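# Unwrap plate from bubble wrap and stack it face-up

## Task

Remove the plate from inside the bubble wrap and place it on top of the other plate next to the wrap, with its eating surface facing up; the wrap must stay on the table.

## Robot and tools

Robot: two arms, left_arm and right_arm, each with a five-finger hand (right_arm a right hand, left_arm its mirror image). Base positions in the scene frame: left_arm (-0.033, +0.473, 0) m, right_arm (-0.018, -0.406, 0) m, both almost unrotated. A post stands behind the arms. Loose items may occasionally be nudged by something else.

Frames: the scene frame has its origin at table-top height midway between the arms, +z up, +x out over the table, left_arm toward +y. Hand poses, velocities and motion offsets are all in each arm's own base frame. The hand point sits 0.05 m in front of the palm and 0.15 m from the wrist flange along the fingers; its +z runs along straight fingers, +y out of the palm, +x across the palm away from the thumb on the right hand (toward the thumb on the left). Straight fingers extend 0.06-0.07 m past the point. A wrist bracket on the little-finger side can collide with things, and with fingers level the wrist may hang below the hand point and reach the table first.

A row is 28 numbers, each in [-1, 1], always covering both arms: left dx, dy, dz, rx, ry, rz, then left little, ring, middle, index, thumb_bend, thumb_turn, force_limit, speed; then the same 14 for the right arm. The six pose numbers are an offset (not a pose) from that arm's Hand target as it stood when the action or move began, along that arm's base axes; 1.0 equals 0.6 m or 180 degrees, and rx, ry, rz form one rotation vector. All zeros means no new pose request. The six finger numbers are absolute targets: +1 open/straight, -1 closed; for thumb_turn +1 is beside the palm, -1 in front of it. force_limit maps -1..+1 to roughly 0..10 N (0..15 N for the two thumb motors); speed rises from near zero at -1 to full at +0.48 and stays full above. To keep a hand unchanged, resend the eight numbers of its last executed row; if none yet, send hand_measured plus hand_force_limit and hand_speed. For a soft grip close with speed at -0.94 or below. A thumb turned in front of the palm lets the hand wrap objects about 0.035-0.065 m thick; thumb tip against index pad can pinch a light object up to about 0.08 m.

execute_actions(actions, cameras): actions is a list of actions; each action is up to 15 rows, one per 1/30 s step, the last row repeated to fill 15. Every row in an action counts from the same start pose, so repeating an offset in a new action moves further. Pictures come back only for an empty actions list or when cameras names them.

move(target, speed, blend, stop_force, zero, blocking, cameras): target is one 28-number row or a list of up to 15 rows; every row's offsets count from the Hand targets at the start of the move. speed is path speed in m/s, 0.002 to 3.6 (default 0.25; turning up to twice that in rad/s), one value or one per target. blend, in metres, rounds corners in a list; 0 stops at each. stop_force, 3 to 120 N, ends an arm's path when its wrist sensor feels that much push against its motion; use it slowly (about 0.005 m/s) for touching down, and keep tool numbers identical across the list. zero (default true) re-zeroes before the move. blocking=false returns after 0.5 s but cannot combine with stop_force. Paths are straight and ignore obstacles. The result ends with a move: line such as done, off_target, moving, held or fault, plus limits=paced (pose clipped) or limits=held (steps withheld).

wait(seconds 0 to 3600) lets time pass; stop brakes a running move; zoom_image(camera, region [x0, y0, x1, y1] in pixels, at most 504 by 504) enlarges part of the latest image; show_instructions shows the reference pages; zero_wrist_force(arm) re-zeroes that arm's wrist sensor; finished_scene(scene 1) ends the scene for good.

Cameras: cam_head_left, cam_head_right, cam_high, cam_low, cam_left_wrist, cam_right_wrist, all 672x504.

Result lines: end_effector_position in metres and quat_wxyz in the arm's base frame (may be off by a few cm); Hand target is the last commanded pose after clipping and is where the next offset starts; the hand often stops short of it, so send the remaining gap. hand_measured, hand_stopped_by (moving, target, force, stalled, fault) and hand_load_n list six values in finger order; a lost grip shows as hand_load_n dropping near 0. Wrist force and torque are in end-effector axes. Orientation is clipped to within 32 degrees of the measured one each step.

Cautions: a part that falls off the table, or is left off it, fails the task. Avoid drops even of millimetres, releasing moving parts, slamming, and hard presses; arms are stiff, so aim no further than the contact. An outside force near 150 N or joint contact torque over its limit (wrists about 15-17 N m) halts the arm for 10 s. Keep the arms from touching each other; the clearance check does not always prevent it. Long holds or stretched arms heat motors: MOTOR HOT warns at 70 °C, braking at 85 °C. Avoid moving a wrist close to its base's vertical axis. The goal must hold after the robot lets go before calling finished_scene.

Each tool is called after ">>>" as name(argument=value, ...) on one line, values as JSON.

Reference images:

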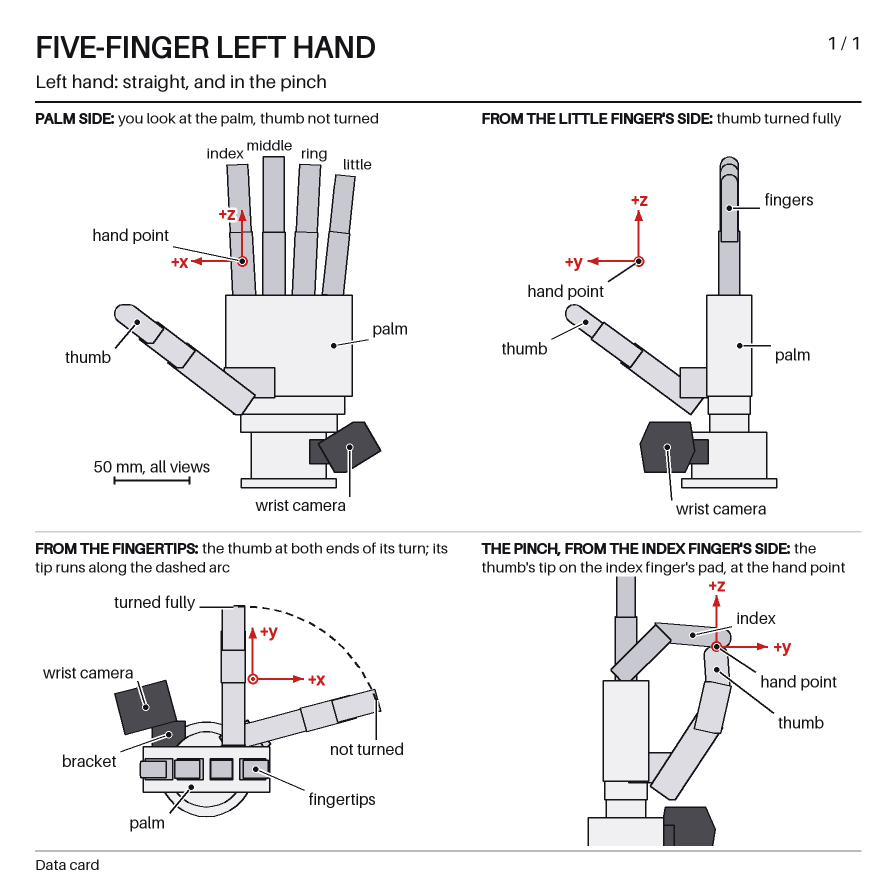

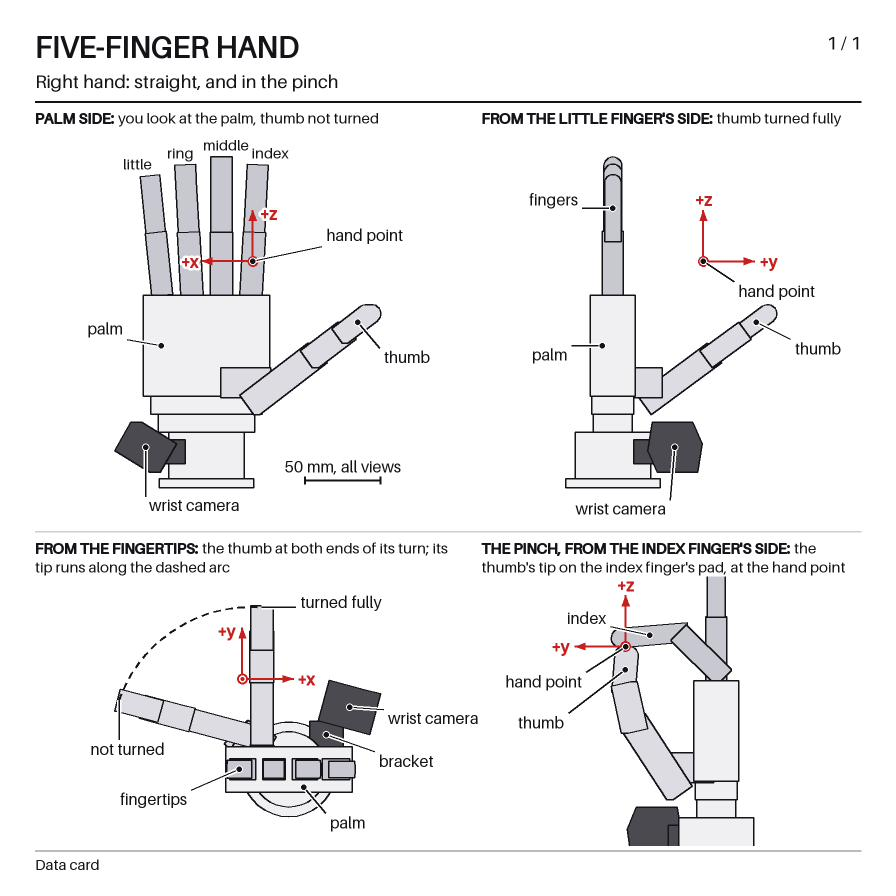

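## Session

>>> execute_actions(actions=[])

Scene clock: 0.00 s.
left_arm: end_effector_position=(+0.8789, -0.2813, +0.2709) hand_measured=(+1.000, +1.000, +1.000, +1.000, +1.000, +1.000) hand_load_n=(+0.0, +0.0, +0.0, +0.0, +0.0, +0.0) hand_stopped_by=(target, target, target, target, target, target) hand_force_limit=0.00 hand_speed=-0.80 end_effector_quat_wxyz=(-0.026, +0.664, -0.461, +0.588) | right_arm: end_effector_position=(+0.5413, +0.3197, +0.3984) hand_measured=(+1.000, +1.000, +1.000, +1.000, +1.000, +1.000) hand_load_n=(+0.0, +0.0, +0.0, +0.0, +0.0, +0.0) hand_stopped_by=(target, target, target, target, target, target) hand_force_limit=0.00 hand_speed=-0.80 end_effector_quat_wxyz=(+0.223, -0.652, +0.723, -0.049)
Joint positions: left_arm=[3.188 -2.581 -0.399 2.606 -0.994 2.433] | right_arm=[0.18 -0.839 0.304 1.669 1.423 -2.825]
Joint velocities: within noise
Joint torques (N m): no reading
Wrist force (N): no reading
Wrist torque (N m): no reading
Wrist force, peak (N): no reading
Hand target: left_arm +0.8789, -0.2813, +0.2709; -0.026, +0.664, -0.461, +0.588 | right_arm +0.5413, +0.3197, +0.3984; +0.223, -0.652, +0.723, -0.049

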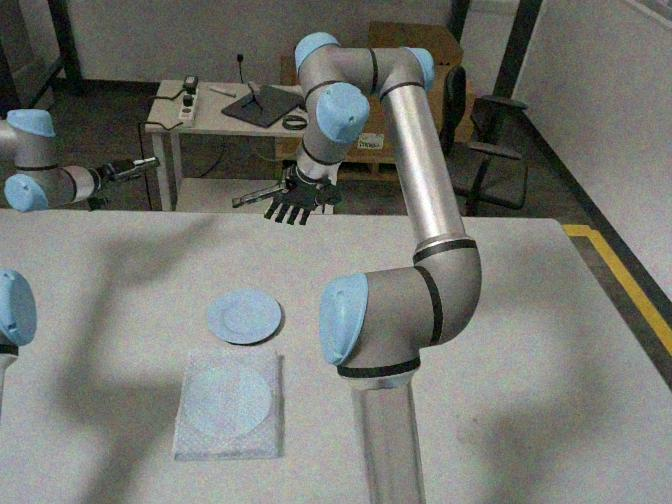

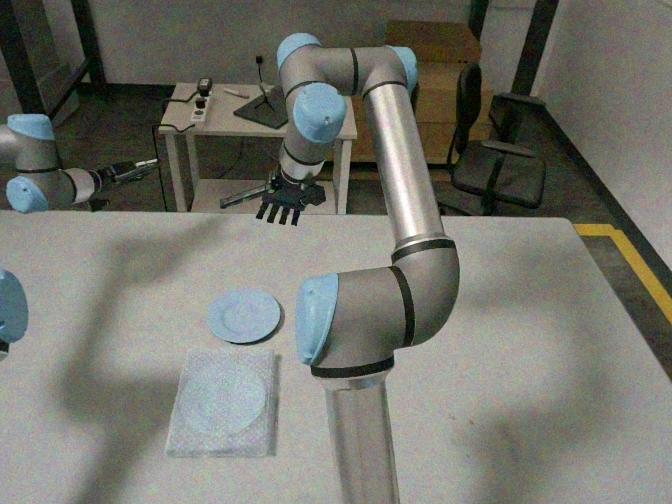

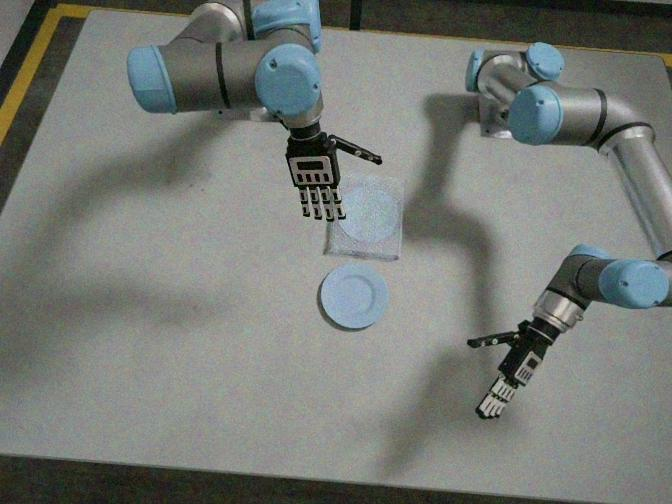

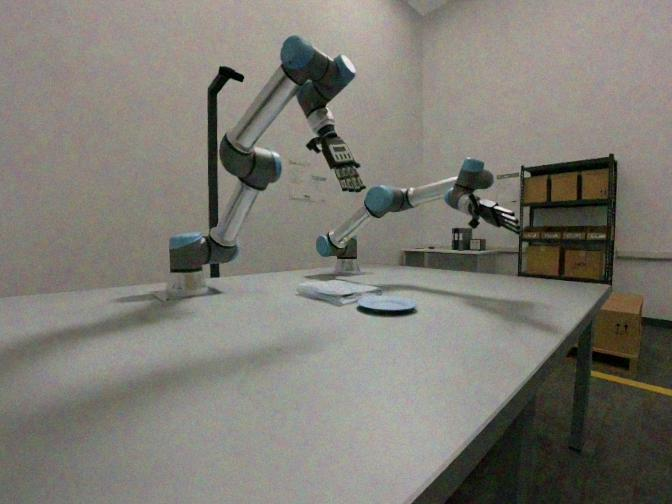

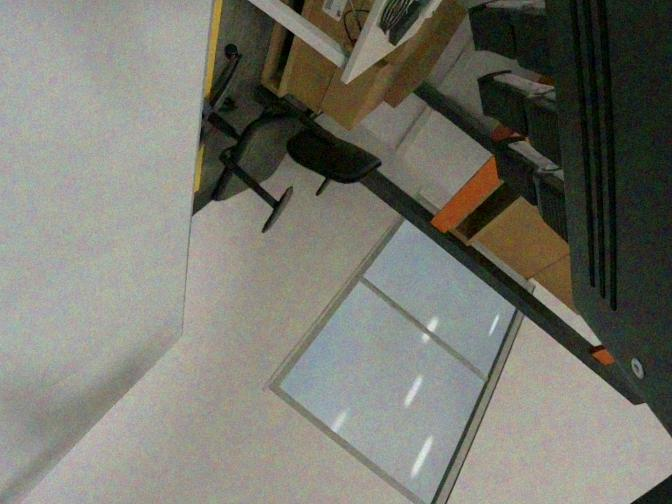

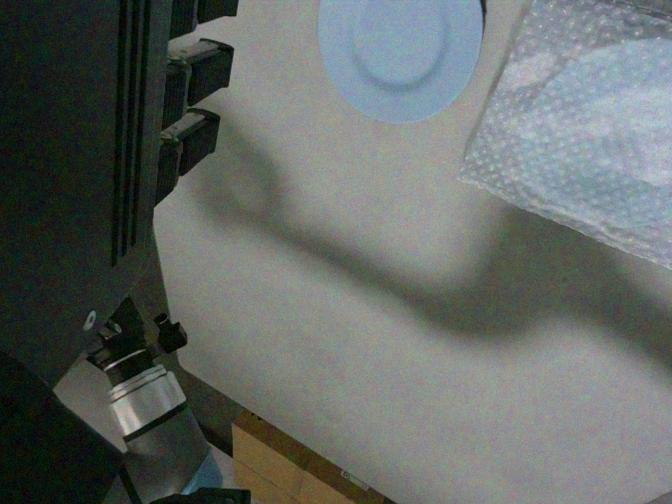

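>>> zoom_image(camera="cam_high", region=[280, 150, 440, 350])

>>> zoom_image(camera="cam_low", region=[270, 250, 450, 340])

>>> zoom_image(camera="cam_head_left", region=[150, 270, 320, 480])

>>> zoom_image(camera="cam_right_wrist", region=[300, 0, 672, 300])

Scaled by 2.520 from the camera's image (finer frame: 960x720).

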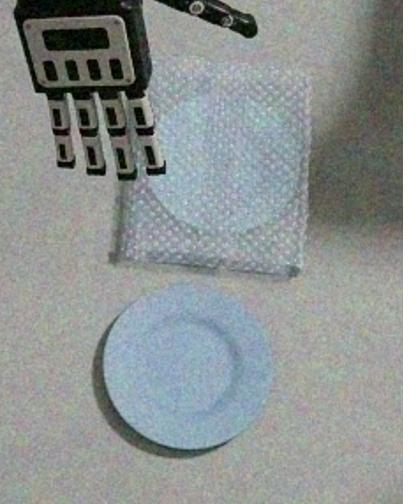

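Scaled by 2.800 from the camera's image (finer frame: 960x720).

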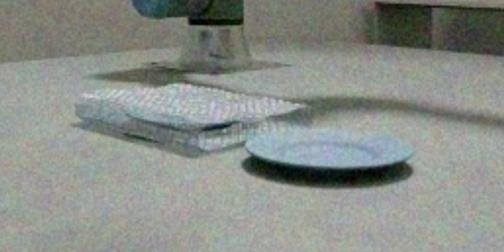

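Scaled by 2.400 from the camera's image (finer frame: 960x720).

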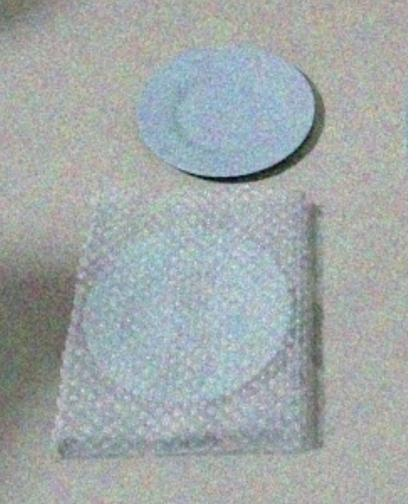

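Scaled by 1.355 from the camera's image (finer frame: 960x720).

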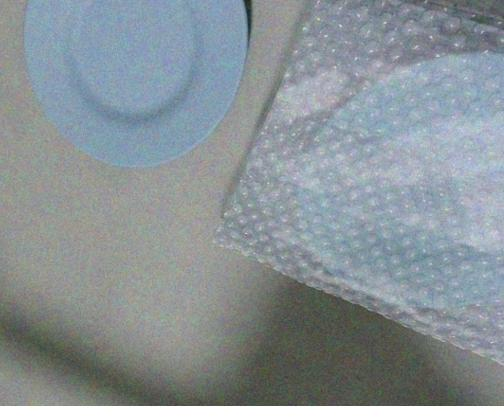

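>>> move(target=[0,0,0,0,0,0,1,1,1,1,1,1,0,-0.8,-0.25,0.08,0.1,-0.0796,0.1243,0.0324,1,1,1,1,1,1,0,-0.8], cameras=["all"])

Scene clock: 41.23 s.
left_arm: end_effector_position=(+0.8789, -0.2813, +0.2709) hand_measured=(+1.000, +1.000, +1.000, +1.000, +1.000, +1.000) hand_load_n=(+0.0, +0.0, +0.0, +0.0, +0.0, +0.0) hand_stopped_by=(target, target, target, target, target, target) hand_force_limit=0.00 hand_speed=-0.80 end_effector_quat_wxyz=(-0.026, +0.664, -0.461, +0.588) | right_arm: end_effector_position=(+0.3899, +0.3667, +0.4569) hand_measured=(+1.000, +1.000, +1.000, +1.000, +1.000, +1.000) hand_load_n=(+0.0, +0.0, +0.0, +0.0, +0.0, +0.0) hand_stopped_by=(target, target, target, target, target, target) hand_force_limit=0.00 hand_speed=-0.80 end_effector_quat_wxyz=(-0.081, +0.683, -0.726, -0.025)
Joint positions: left_arm=[3.188 -2.581 -0.399 2.606 -0.994 2.433] | right_arm=[0.346 -0.761 0.035 2.167 1.461 -2.728]
Joint torques (N m): left_arm=[0.72 55.42 19.98 0.23 -0.08 -0.04] | right_arm=[-11.69 -34.69 -27.16 5.16 -1.52 2.89]
Wrist force (N): left_arm=[0.0 0.0 0.0] | right_arm=[0.5 -0.5 0.5]
Wrist torque (N m): left_arm=[0.01 -0.01 0.00] | right_arm=[-0.21 -0.06 -0.02]
Wrist force, peak (N): left_arm=[0.1 0.4 -0.3] | right_arm=[0.9 -1.0 0.4]
Hand target: left_arm +0.8789, -0.2813, +0.2709; -0.026, +0.664, -0.461, +0.588 | right_arm +0.3913, +0.3677, +0.4584; +0.002, +0.707, -0.707, -0.001
Off the commanded pose: left_arm 0.000 m, 0 deg | right_arm 0.002 m, 11 deg.
elbow stopped short (right arm): the move would have taken joint 3 (elbow) straighter than the controller allows.
move: off_target (right_arm)

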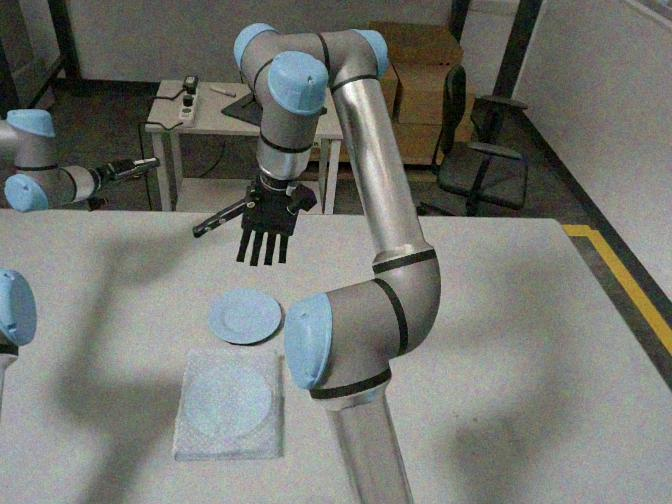

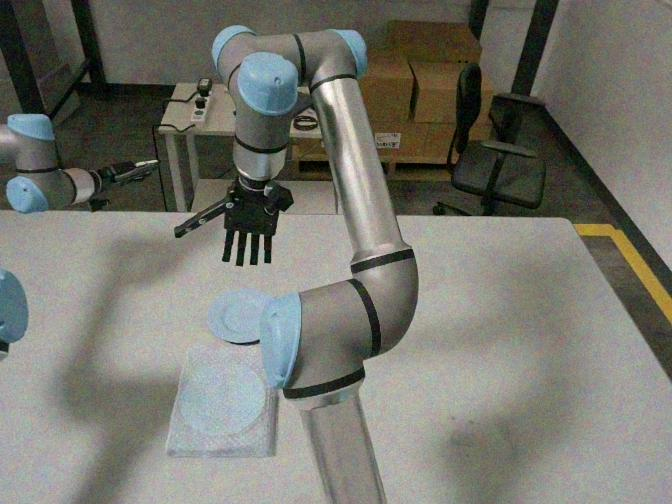

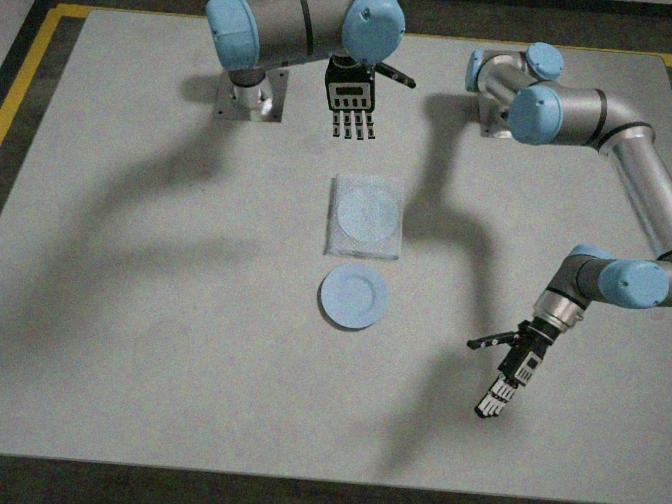

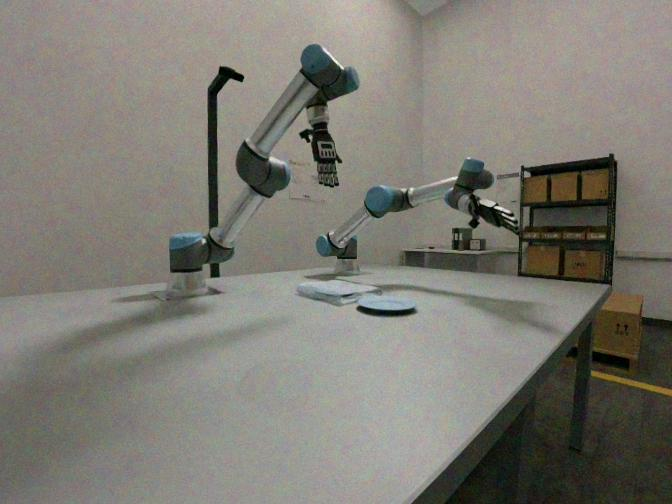

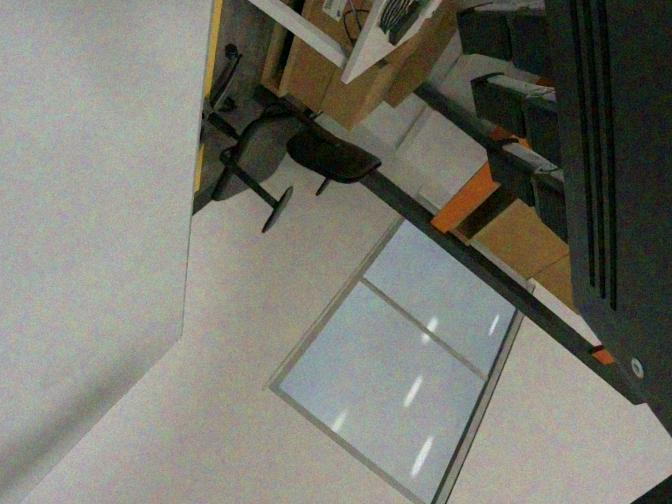

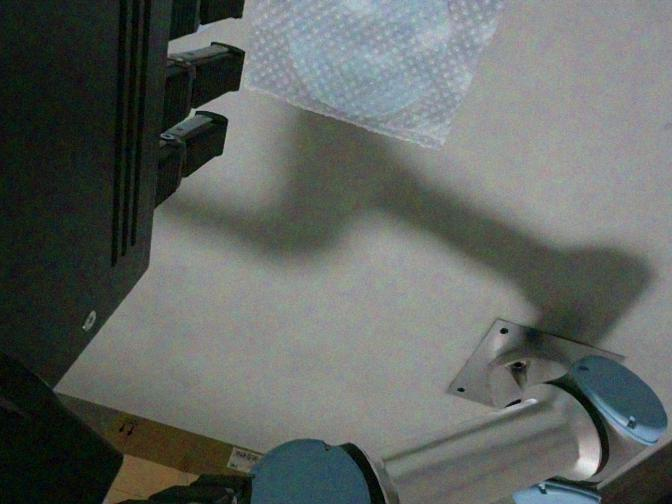

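>>> move(target=[0,0,0,0,0,0,1,1,1,1,1,1,0,-0.8,0.135,-0.079,-0.297,0,0,0,1,1,1,1,1,1,0,-0.8], cameras=["all"])

>>> zoom_image(camera="cam_right_wrist", region=[170, 0, 672, 504])

Scene clock: 70.27 s.
left_arm: end_effector_position=(+0.8789, -0.2813, +0.2709) hand_measured=(+1.000, +1.000, +1.000, +1.000, +1.000, +1.000) hand_load_n=(+0.0, +0.0, +0.0, +0.0, +0.0, -0.5) hand_stopped_by=(target, target, target, target, target, target) hand_force_limit=0.00 hand_speed=-0.80 end_effector_quat_wxyz=(-0.026, +0.664, -0.461, +0.588) | right_arm: end_effector_position=(+0.4722, +0.3203, +0.2804) hand_measured=(+1.000, +1.000, +1.000, +1.000, +1.000, +1.000) hand_load_n=(+0.0, +0.0, +0.0, +0.0, +0.0, +0.0) hand_stopped_by=(target, target, target, target, target, target) hand_force_limit=0.00 hand_speed=-0.80 end_effector_quat_wxyz=(+0.002, +0.707, -0.707, -0.001)
Joint positions: left_arm=[3.188 -2.581 -0.399 2.606 -0.994 2.433] | right_arm=[0.277 -0.765 0.578 1.762 1.572 -2.864]
Joint torques (N m): left_arm=[0.15 54.18 20.66 0.05 0.09 -0.07] | right_arm=[-10.05 -36.69 -4.81 0.61 1.89 -2.69]
Wrist force (N): left_arm=[0.2 0.1 0.0] | right_arm=[0.5 -0.4 0.5]
Wrist torque (N m): left_arm=[0.01 -0.02 0.01] | right_arm=[-0.22 -0.01 0.06]
Wrist force, peak (N): left_arm=[0.2 0.4 -0.2] | right_arm=[0.7 -1.3 1.5]
Hand target: left_arm +0.8789, -0.2813, +0.2709; -0.026, +0.664, -0.461, +0.588 | right_arm +0.4723, +0.3203, +0.2802; +0.002, +0.707, -0.707, -0.001
Off the commanded pose: left_arm 0.000 m, 0 deg | right_arm 0.000 m, 0 deg.
move: done

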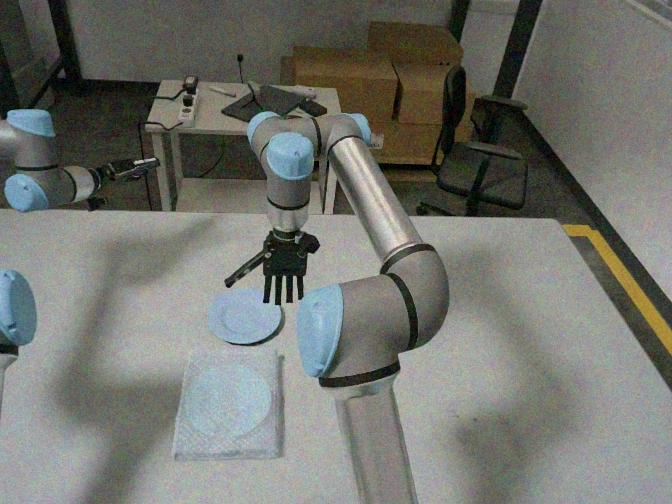

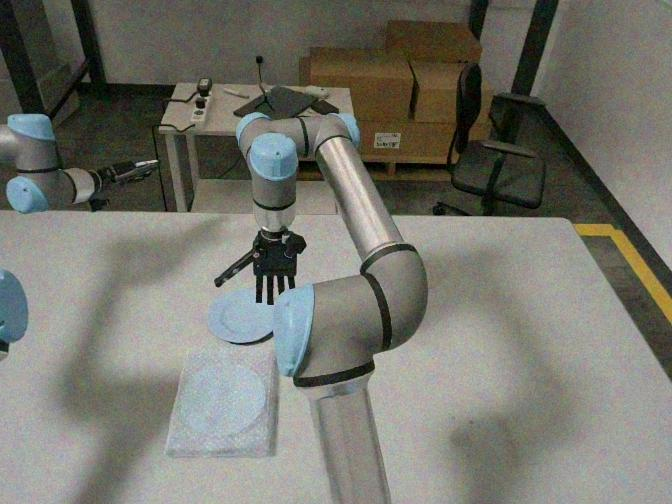

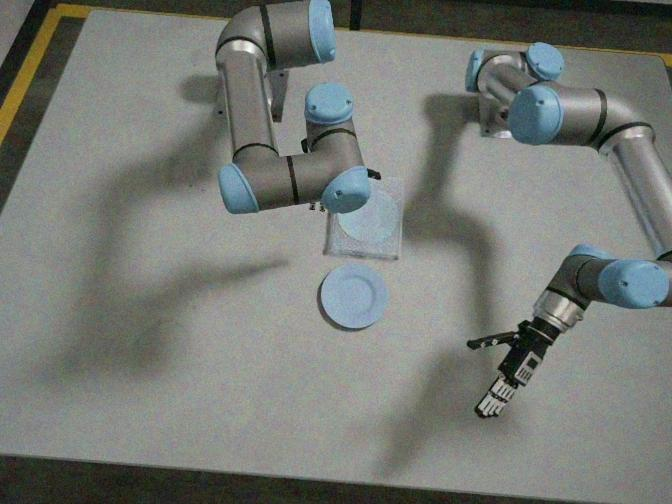

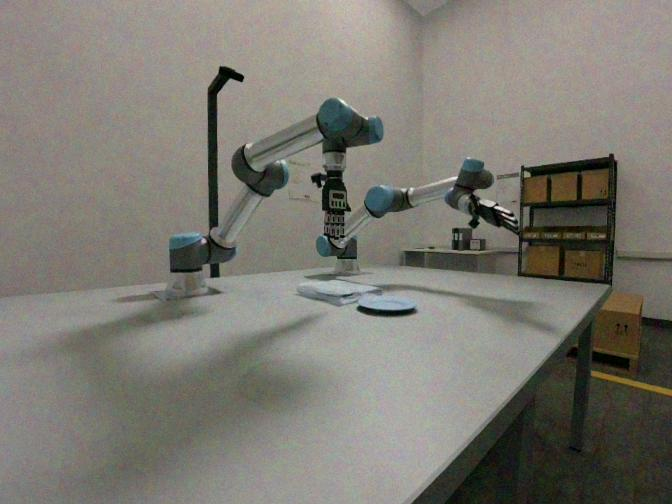

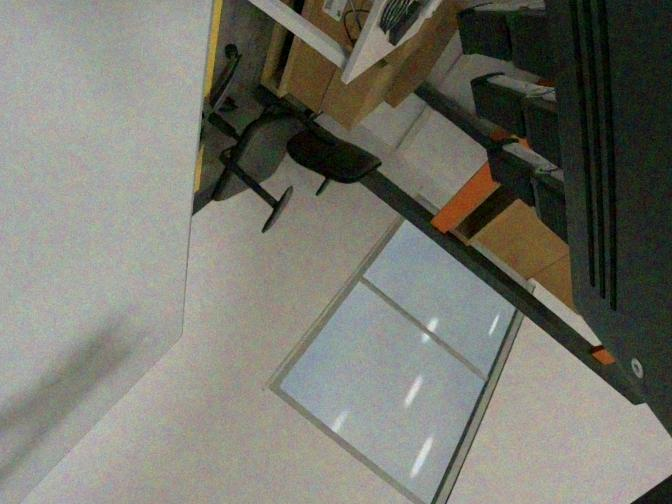

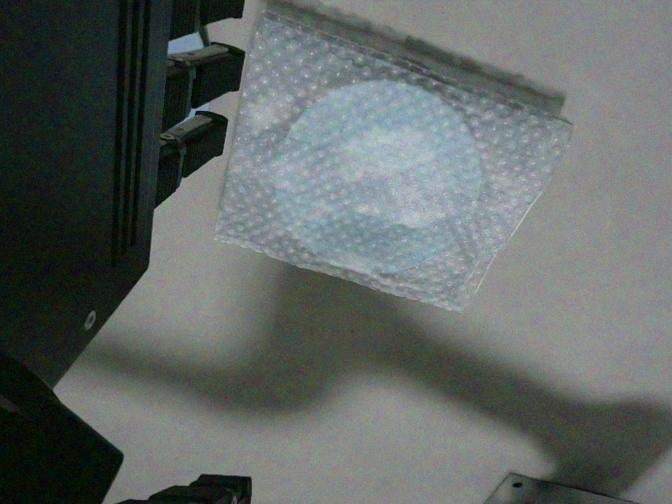

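Scaled by 1.000.

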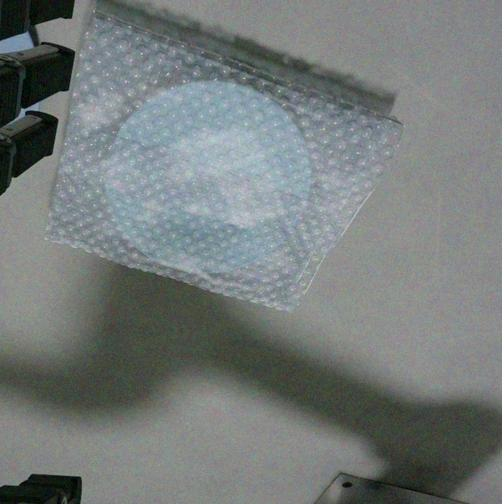

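>>> move(target=[-0.66,0.43,0.0,0.2718,0.297,-0.0982,1,1,1,1,1,1,0,-0.8,0,0,0,0,0,0,1,1,1,1,1,1,0,-0.8], cameras=["all"])

Scene clock: 104.10 s.
left_arm: end_effector_position=(+0.4830, -0.0233, +0.2709) hand_measured=(+1.000, +1.000, +1.000, +1.000, +1.000, +1.000) hand_load_n=(+0.0, -0.5, +0.0, +0.0, +0.0, +0.0) hand_stopped_by=(target, target, target, target, target, target) hand_force_limit=0.00 hand_speed=-0.80 end_effector_quat_wxyz=(+0.000, +0.707, -0.707, +0.000) | right_arm: end_effector_position=(+0.4723, +0.3203, +0.2802) hand_measured=(+1.000, +1.000, +1.000, +1.000, +1.000, +1.000) hand_load_n=(+0.5, +0.0, +0.0, +0.0, +0.0, +0.0) hand_stopped_by=(target, target, target, target, target, target) hand_force_limit=0.00 hand_speed=-0.80 end_effector_quat_wxyz=(+0.002, +0.707, -0.707, -0.001)
Joint positions: left_arm=[3.404 -2.154 -0.978 1.561 -1.57 3.404] | right_arm=[0.276 -0.765 0.578 1.762 1.572 -2.864]
Joint torques (N m): left_arm=[5.84 47.58 11.86 0.78 -1.48 2.18] | right_arm=[-10.72 -40.37 -5.38 0.48 1.64 -2.57]
Wrist force (N): left_arm=[-1.7 0.6 -0.8] | right_arm=[0.9 -0.5 0.4]
Wrist torque (N m): left_arm=[-0.08 -0.06 -0.21] | right_arm=[-0.22 -0.08 0.08]
Wrist force, peak (N): left_arm=[-1.7 1.3 -0.8] | right_arm=[0.8 -0.9 0.6]
Hand target: left_arm +0.4829, -0.0233, +0.2709; +0.000, +0.707, -0.707, +0.000 | right_arm +0.4723, +0.3203, +0.2802; +0.002, +0.707, -0.707, -0.001
Off the commanded pose: left_arm 0.000 m, 0 deg | right_arm 0.000 m, 0 deg.
move: done

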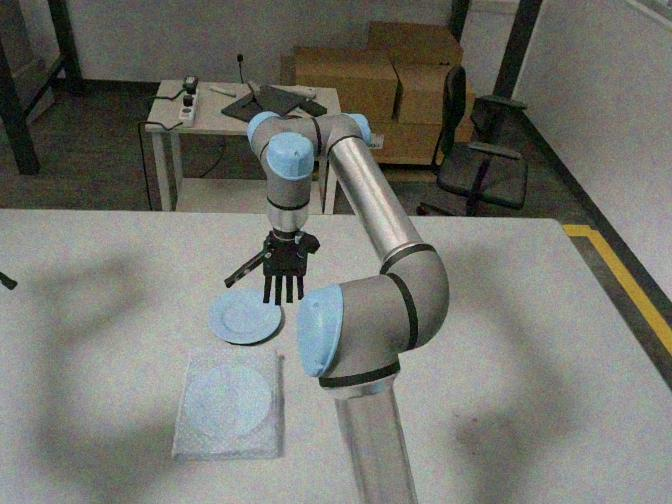

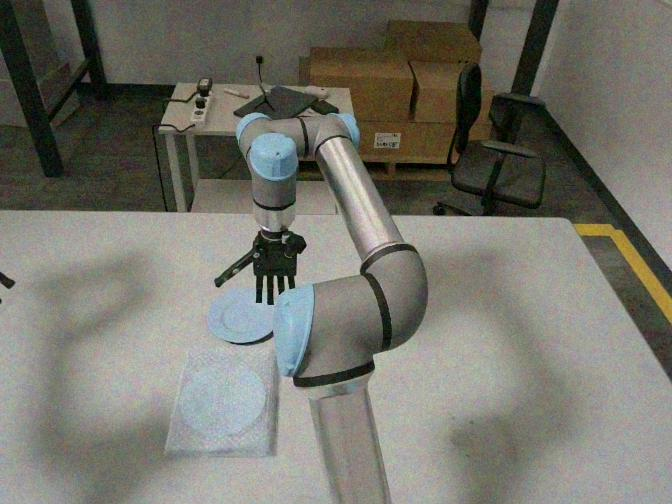

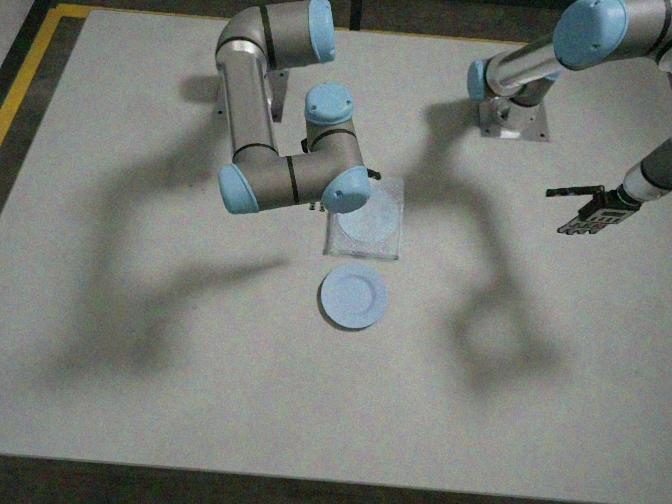

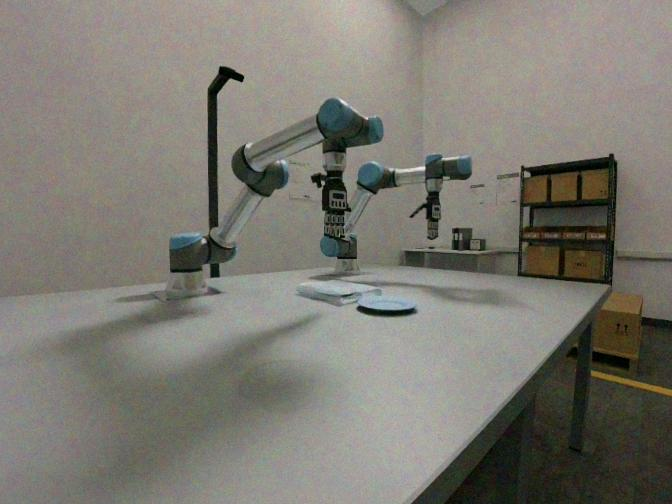

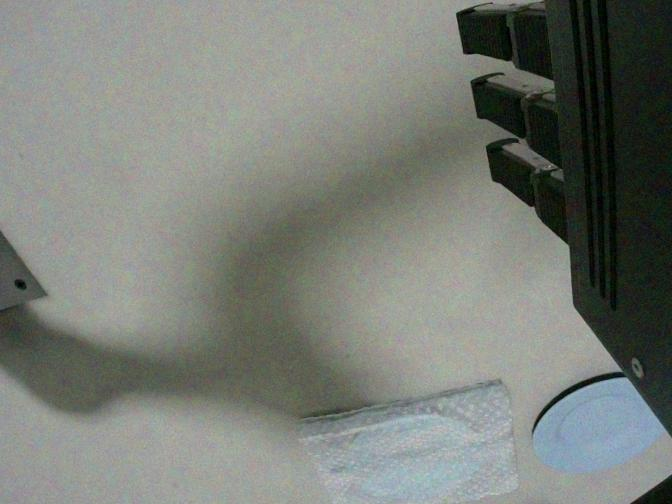

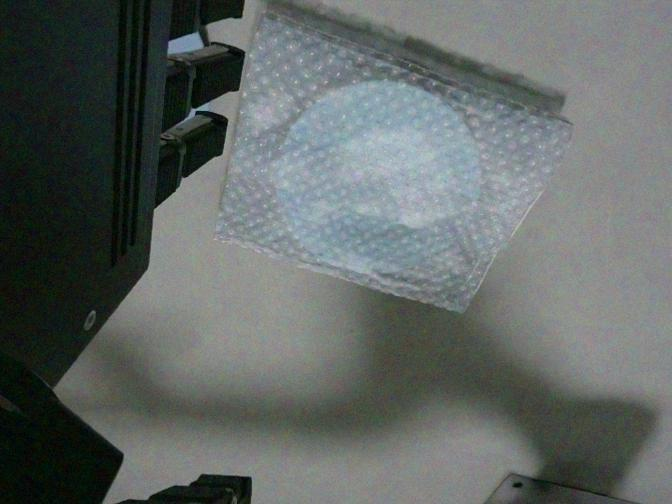

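>>> zoom_image(camera="cam_left_wrist", region=[280, 350, 672, 504])

Scaled by 1.286 from the camera's image (finer frame: 960x720).

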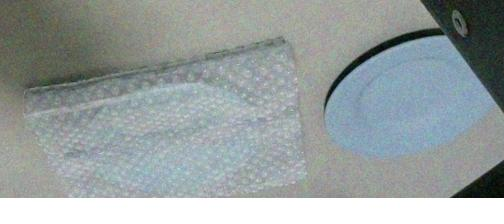

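>>> move(target=[-0.05,-0.17,-0.12,-0.111,0,0,1,1,1,1,1,1,0,-0.8,0,-0.3,-0.13,0.111,0,0,1,1,1,1,1,1,0,-0.8], cameras=["cam_left_wrist","cam_right_wrist","cam_high"])

Scene clock: 119.70 s.
left_arm: end_effector_position=(+0.4529, -0.1252, +0.1989) hand_measured=(+1.000, +1.000, +1.000, +1.000, +1.000, +1.000) hand_load_n=(+0.0, +0.0, +0.0, +0.0, +0.0, +0.0) hand_stopped_by=(target, target, target, target, target, target) hand_force_limit=0.00 hand_speed=-0.80 end_effector_quat_wxyz=(+0.123, +0.696, -0.697, +0.123) | right_arm: end_effector_position=(+0.4723, +0.1404, +0.2022) hand_measured=(+1.000, +1.000, +1.000, +1.000, +1.000, +1.000) hand_load_n=(+0.0, +0.0, +0.0, +0.0, +0.0, +0.0) hand_stopped_by=(target, target, target, target, target, target) hand_force_limit=0.00 hand_speed=-0.80 end_effector_quat_wxyz=(-0.121, +0.697, -0.697, -0.123)
Joint positions: left_arm=[3.384 -2.112 -1.319 1.773 -1.232 3.399] | right_arm=[-0.203 -0.981 1.23 1.399 1.232 -3.357]
Joint torques (N m): left_arm=[-4.71 34.56 9.4 0.67 2.11 -2.07] | right_arm=[-10.42 -29.63 -5.03 0.68 -2.5 -2.42]
Wrist force (N): left_arm=[-1.4 0.8 -0.8] | right_arm=[0.4 -0.1 0.5]
Wrist torque (N m): left_arm=[-0.03 -0.01 -0.18] | right_arm=[-0.16 -0.13 0.07]
Wrist force, peak (N): left_arm=[-2.8 0.9 -1.2] | right_arm=[1.7 -0.2 0.6]
Hand target: left_arm +0.4529, -0.1253, +0.1989; +0.123, +0.696, -0.697, +0.123 | right_arm +0.4723, +0.1403, +0.2022; -0.121, +0.696, -0.697, -0.123
Off the commanded pose: left_arm 0.000 m, 0 deg | right_arm 0.000 m, 0 deg.
move: done
Images, in order (width x height): cam_high 672x504, cam_left_wrist 672x504, cam_right_wrist 672x504.

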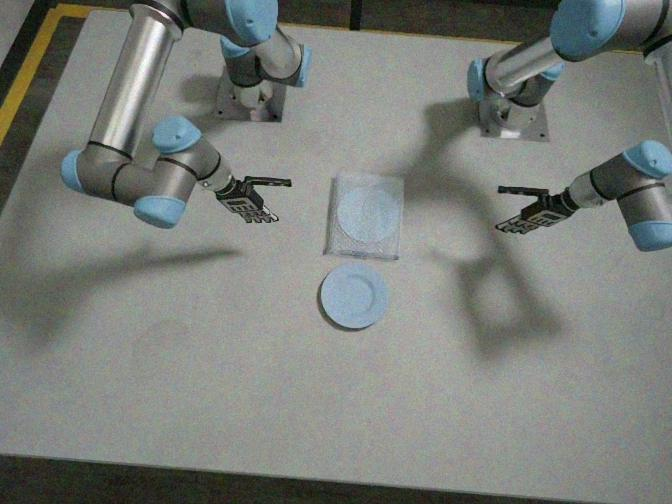

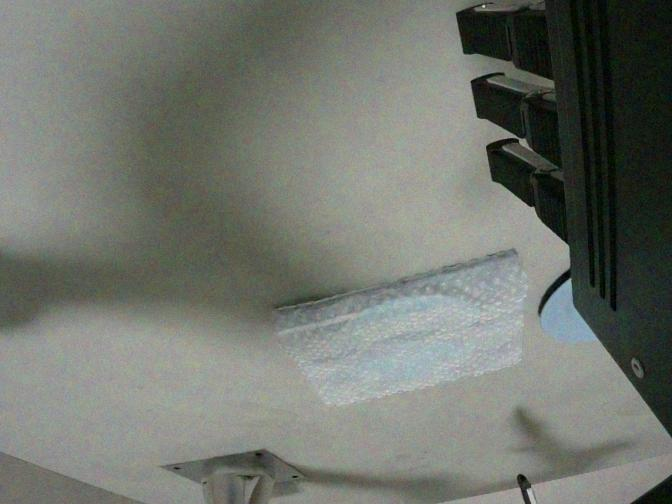

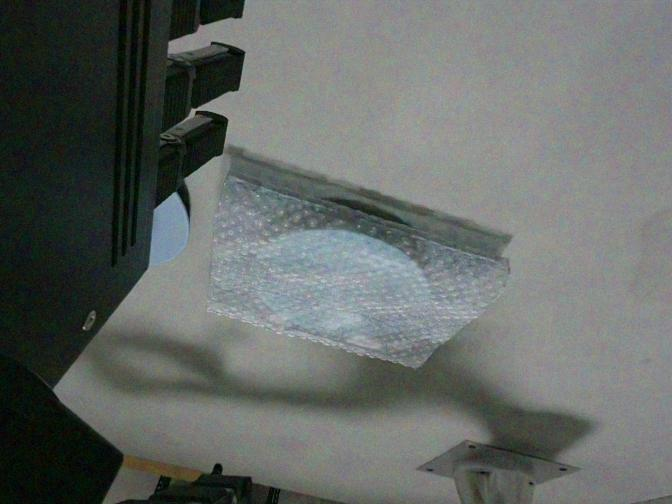

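>>> zoom_image(camera="cam_right_wrist", region=[190, 130, 540, 380])

>>> zoom_image(camera="cam_left_wrist", region=[250, 230, 560, 420])

Scaled by 1.440 from the camera's image (finer frame: 960x720).

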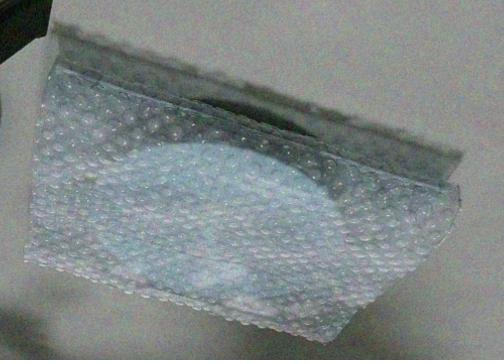

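Scaled by 1.626 from the camera's image (finer frame: 960x720).

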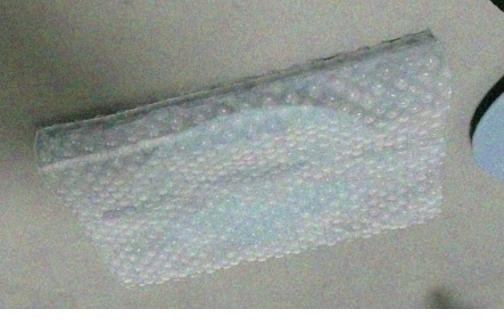

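>>> move(target=[0,0,0,0,0,0,1,1,1,1,1,1,0,-0.8,-0.02,0.09,-0.13,0,0,0,1,1,1,1,1,1,0,-0.8], cameras=["cam_left_wrist","cam_right_wrist","cam_high"])

>>> zoom_image(camera="cam_right_wrist", region=[168, 50, 672, 450])

Scene clock: 190.63 s.
left_arm: end_effector_position=(+0.4529, -0.1253, +0.1989) hand_measured=(+1.000, +1.000, +1.000, +1.000, +1.000, +1.000) hand_load_n=(+0.0, +0.0, +0.0, +0.0, +0.0, +0.0) hand_stopped_by=(target, target, target, target, target, target) hand_force_limit=0.00 hand_speed=-0.80 end_effector_quat_wxyz=(+0.123, +0.696, -0.697, +0.123) | right_arm: end_effector_position=(+0.4603, +0.1942, +0.1243) hand_measured=(+1.000, +1.000, +1.000, +1.000, +1.000, +1.000) hand_load_n=(+0.0, +0.0, +0.0, +0.0, +0.0, -0.5) hand_stopped_by=(target, target, target, target, target, target) hand_force_limit=0.00 hand_speed=-0.80 end_effector_quat_wxyz=(-0.121, +0.697, -0.696, -0.123)
Joint positions: left_arm=[3.384 -2.112 -1.319 1.773 -1.232 3.399] | right_arm=[-0.103 -0.937 1.357 1.191 1.226 -3.252]
Joint torques (N m): left_arm=[-6.53 31.79 10.97 0.55 2.06 -2.04] | right_arm=[9.44 -29.52 -2.77 0.52 -2.13 3.17]
Wrist force (N): left_arm=[-1.3 0.7 -0.7] | right_arm=[0.2 -0.1 0.5]
Wrist torque (N m): left_arm=[-0.04 -0.01 -0.18] | right_arm=[-0.16 -0.10 -0.03]
Wrist force, peak (N): left_arm=[-1.6 0.8 -0.9] | right_arm=[0.3 -0.1 1.4]
Hand target: left_arm +0.4529, -0.1253, +0.1989; +0.123, +0.696, -0.697, +0.123 | right_arm +0.4603, +0.1943, +0.1242; -0.121, +0.696, -0.697, -0.123
Off the commanded pose: left_arm 0.000 m, 0 deg | right_arm 0.000 m, 0 deg.
move: done
Images, in order (width x height): cam_high 672x504, cam_left_wrist 672x504, cam_right_wrist 672x504.

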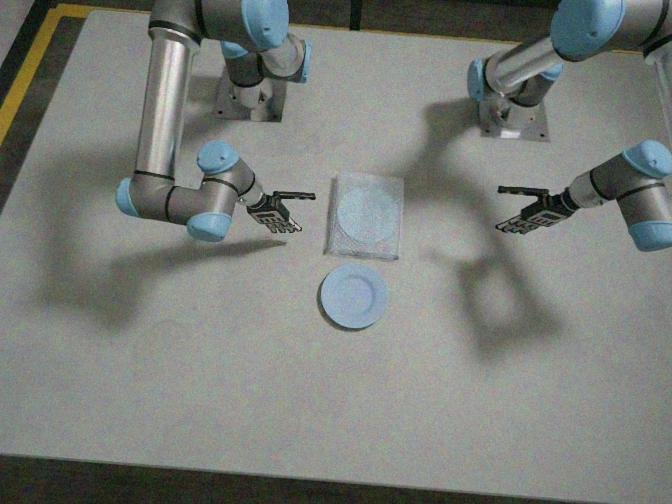

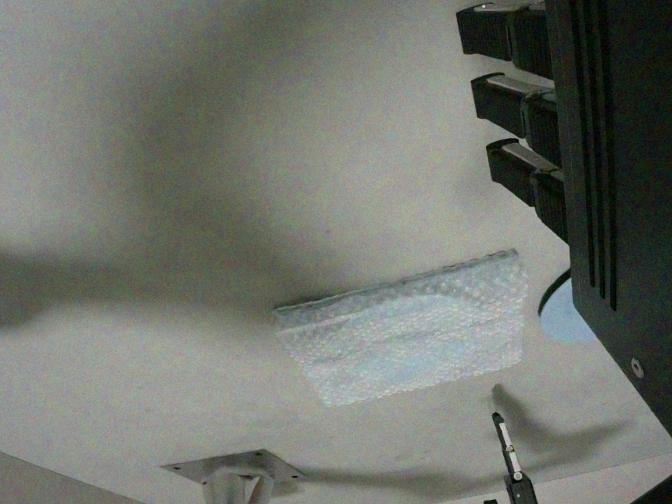

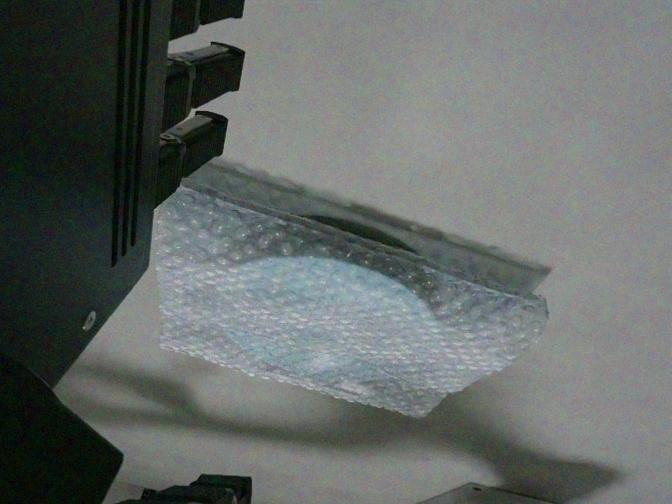

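Scaled by 1.000.

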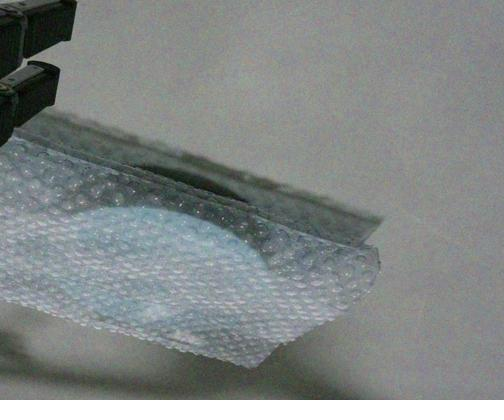

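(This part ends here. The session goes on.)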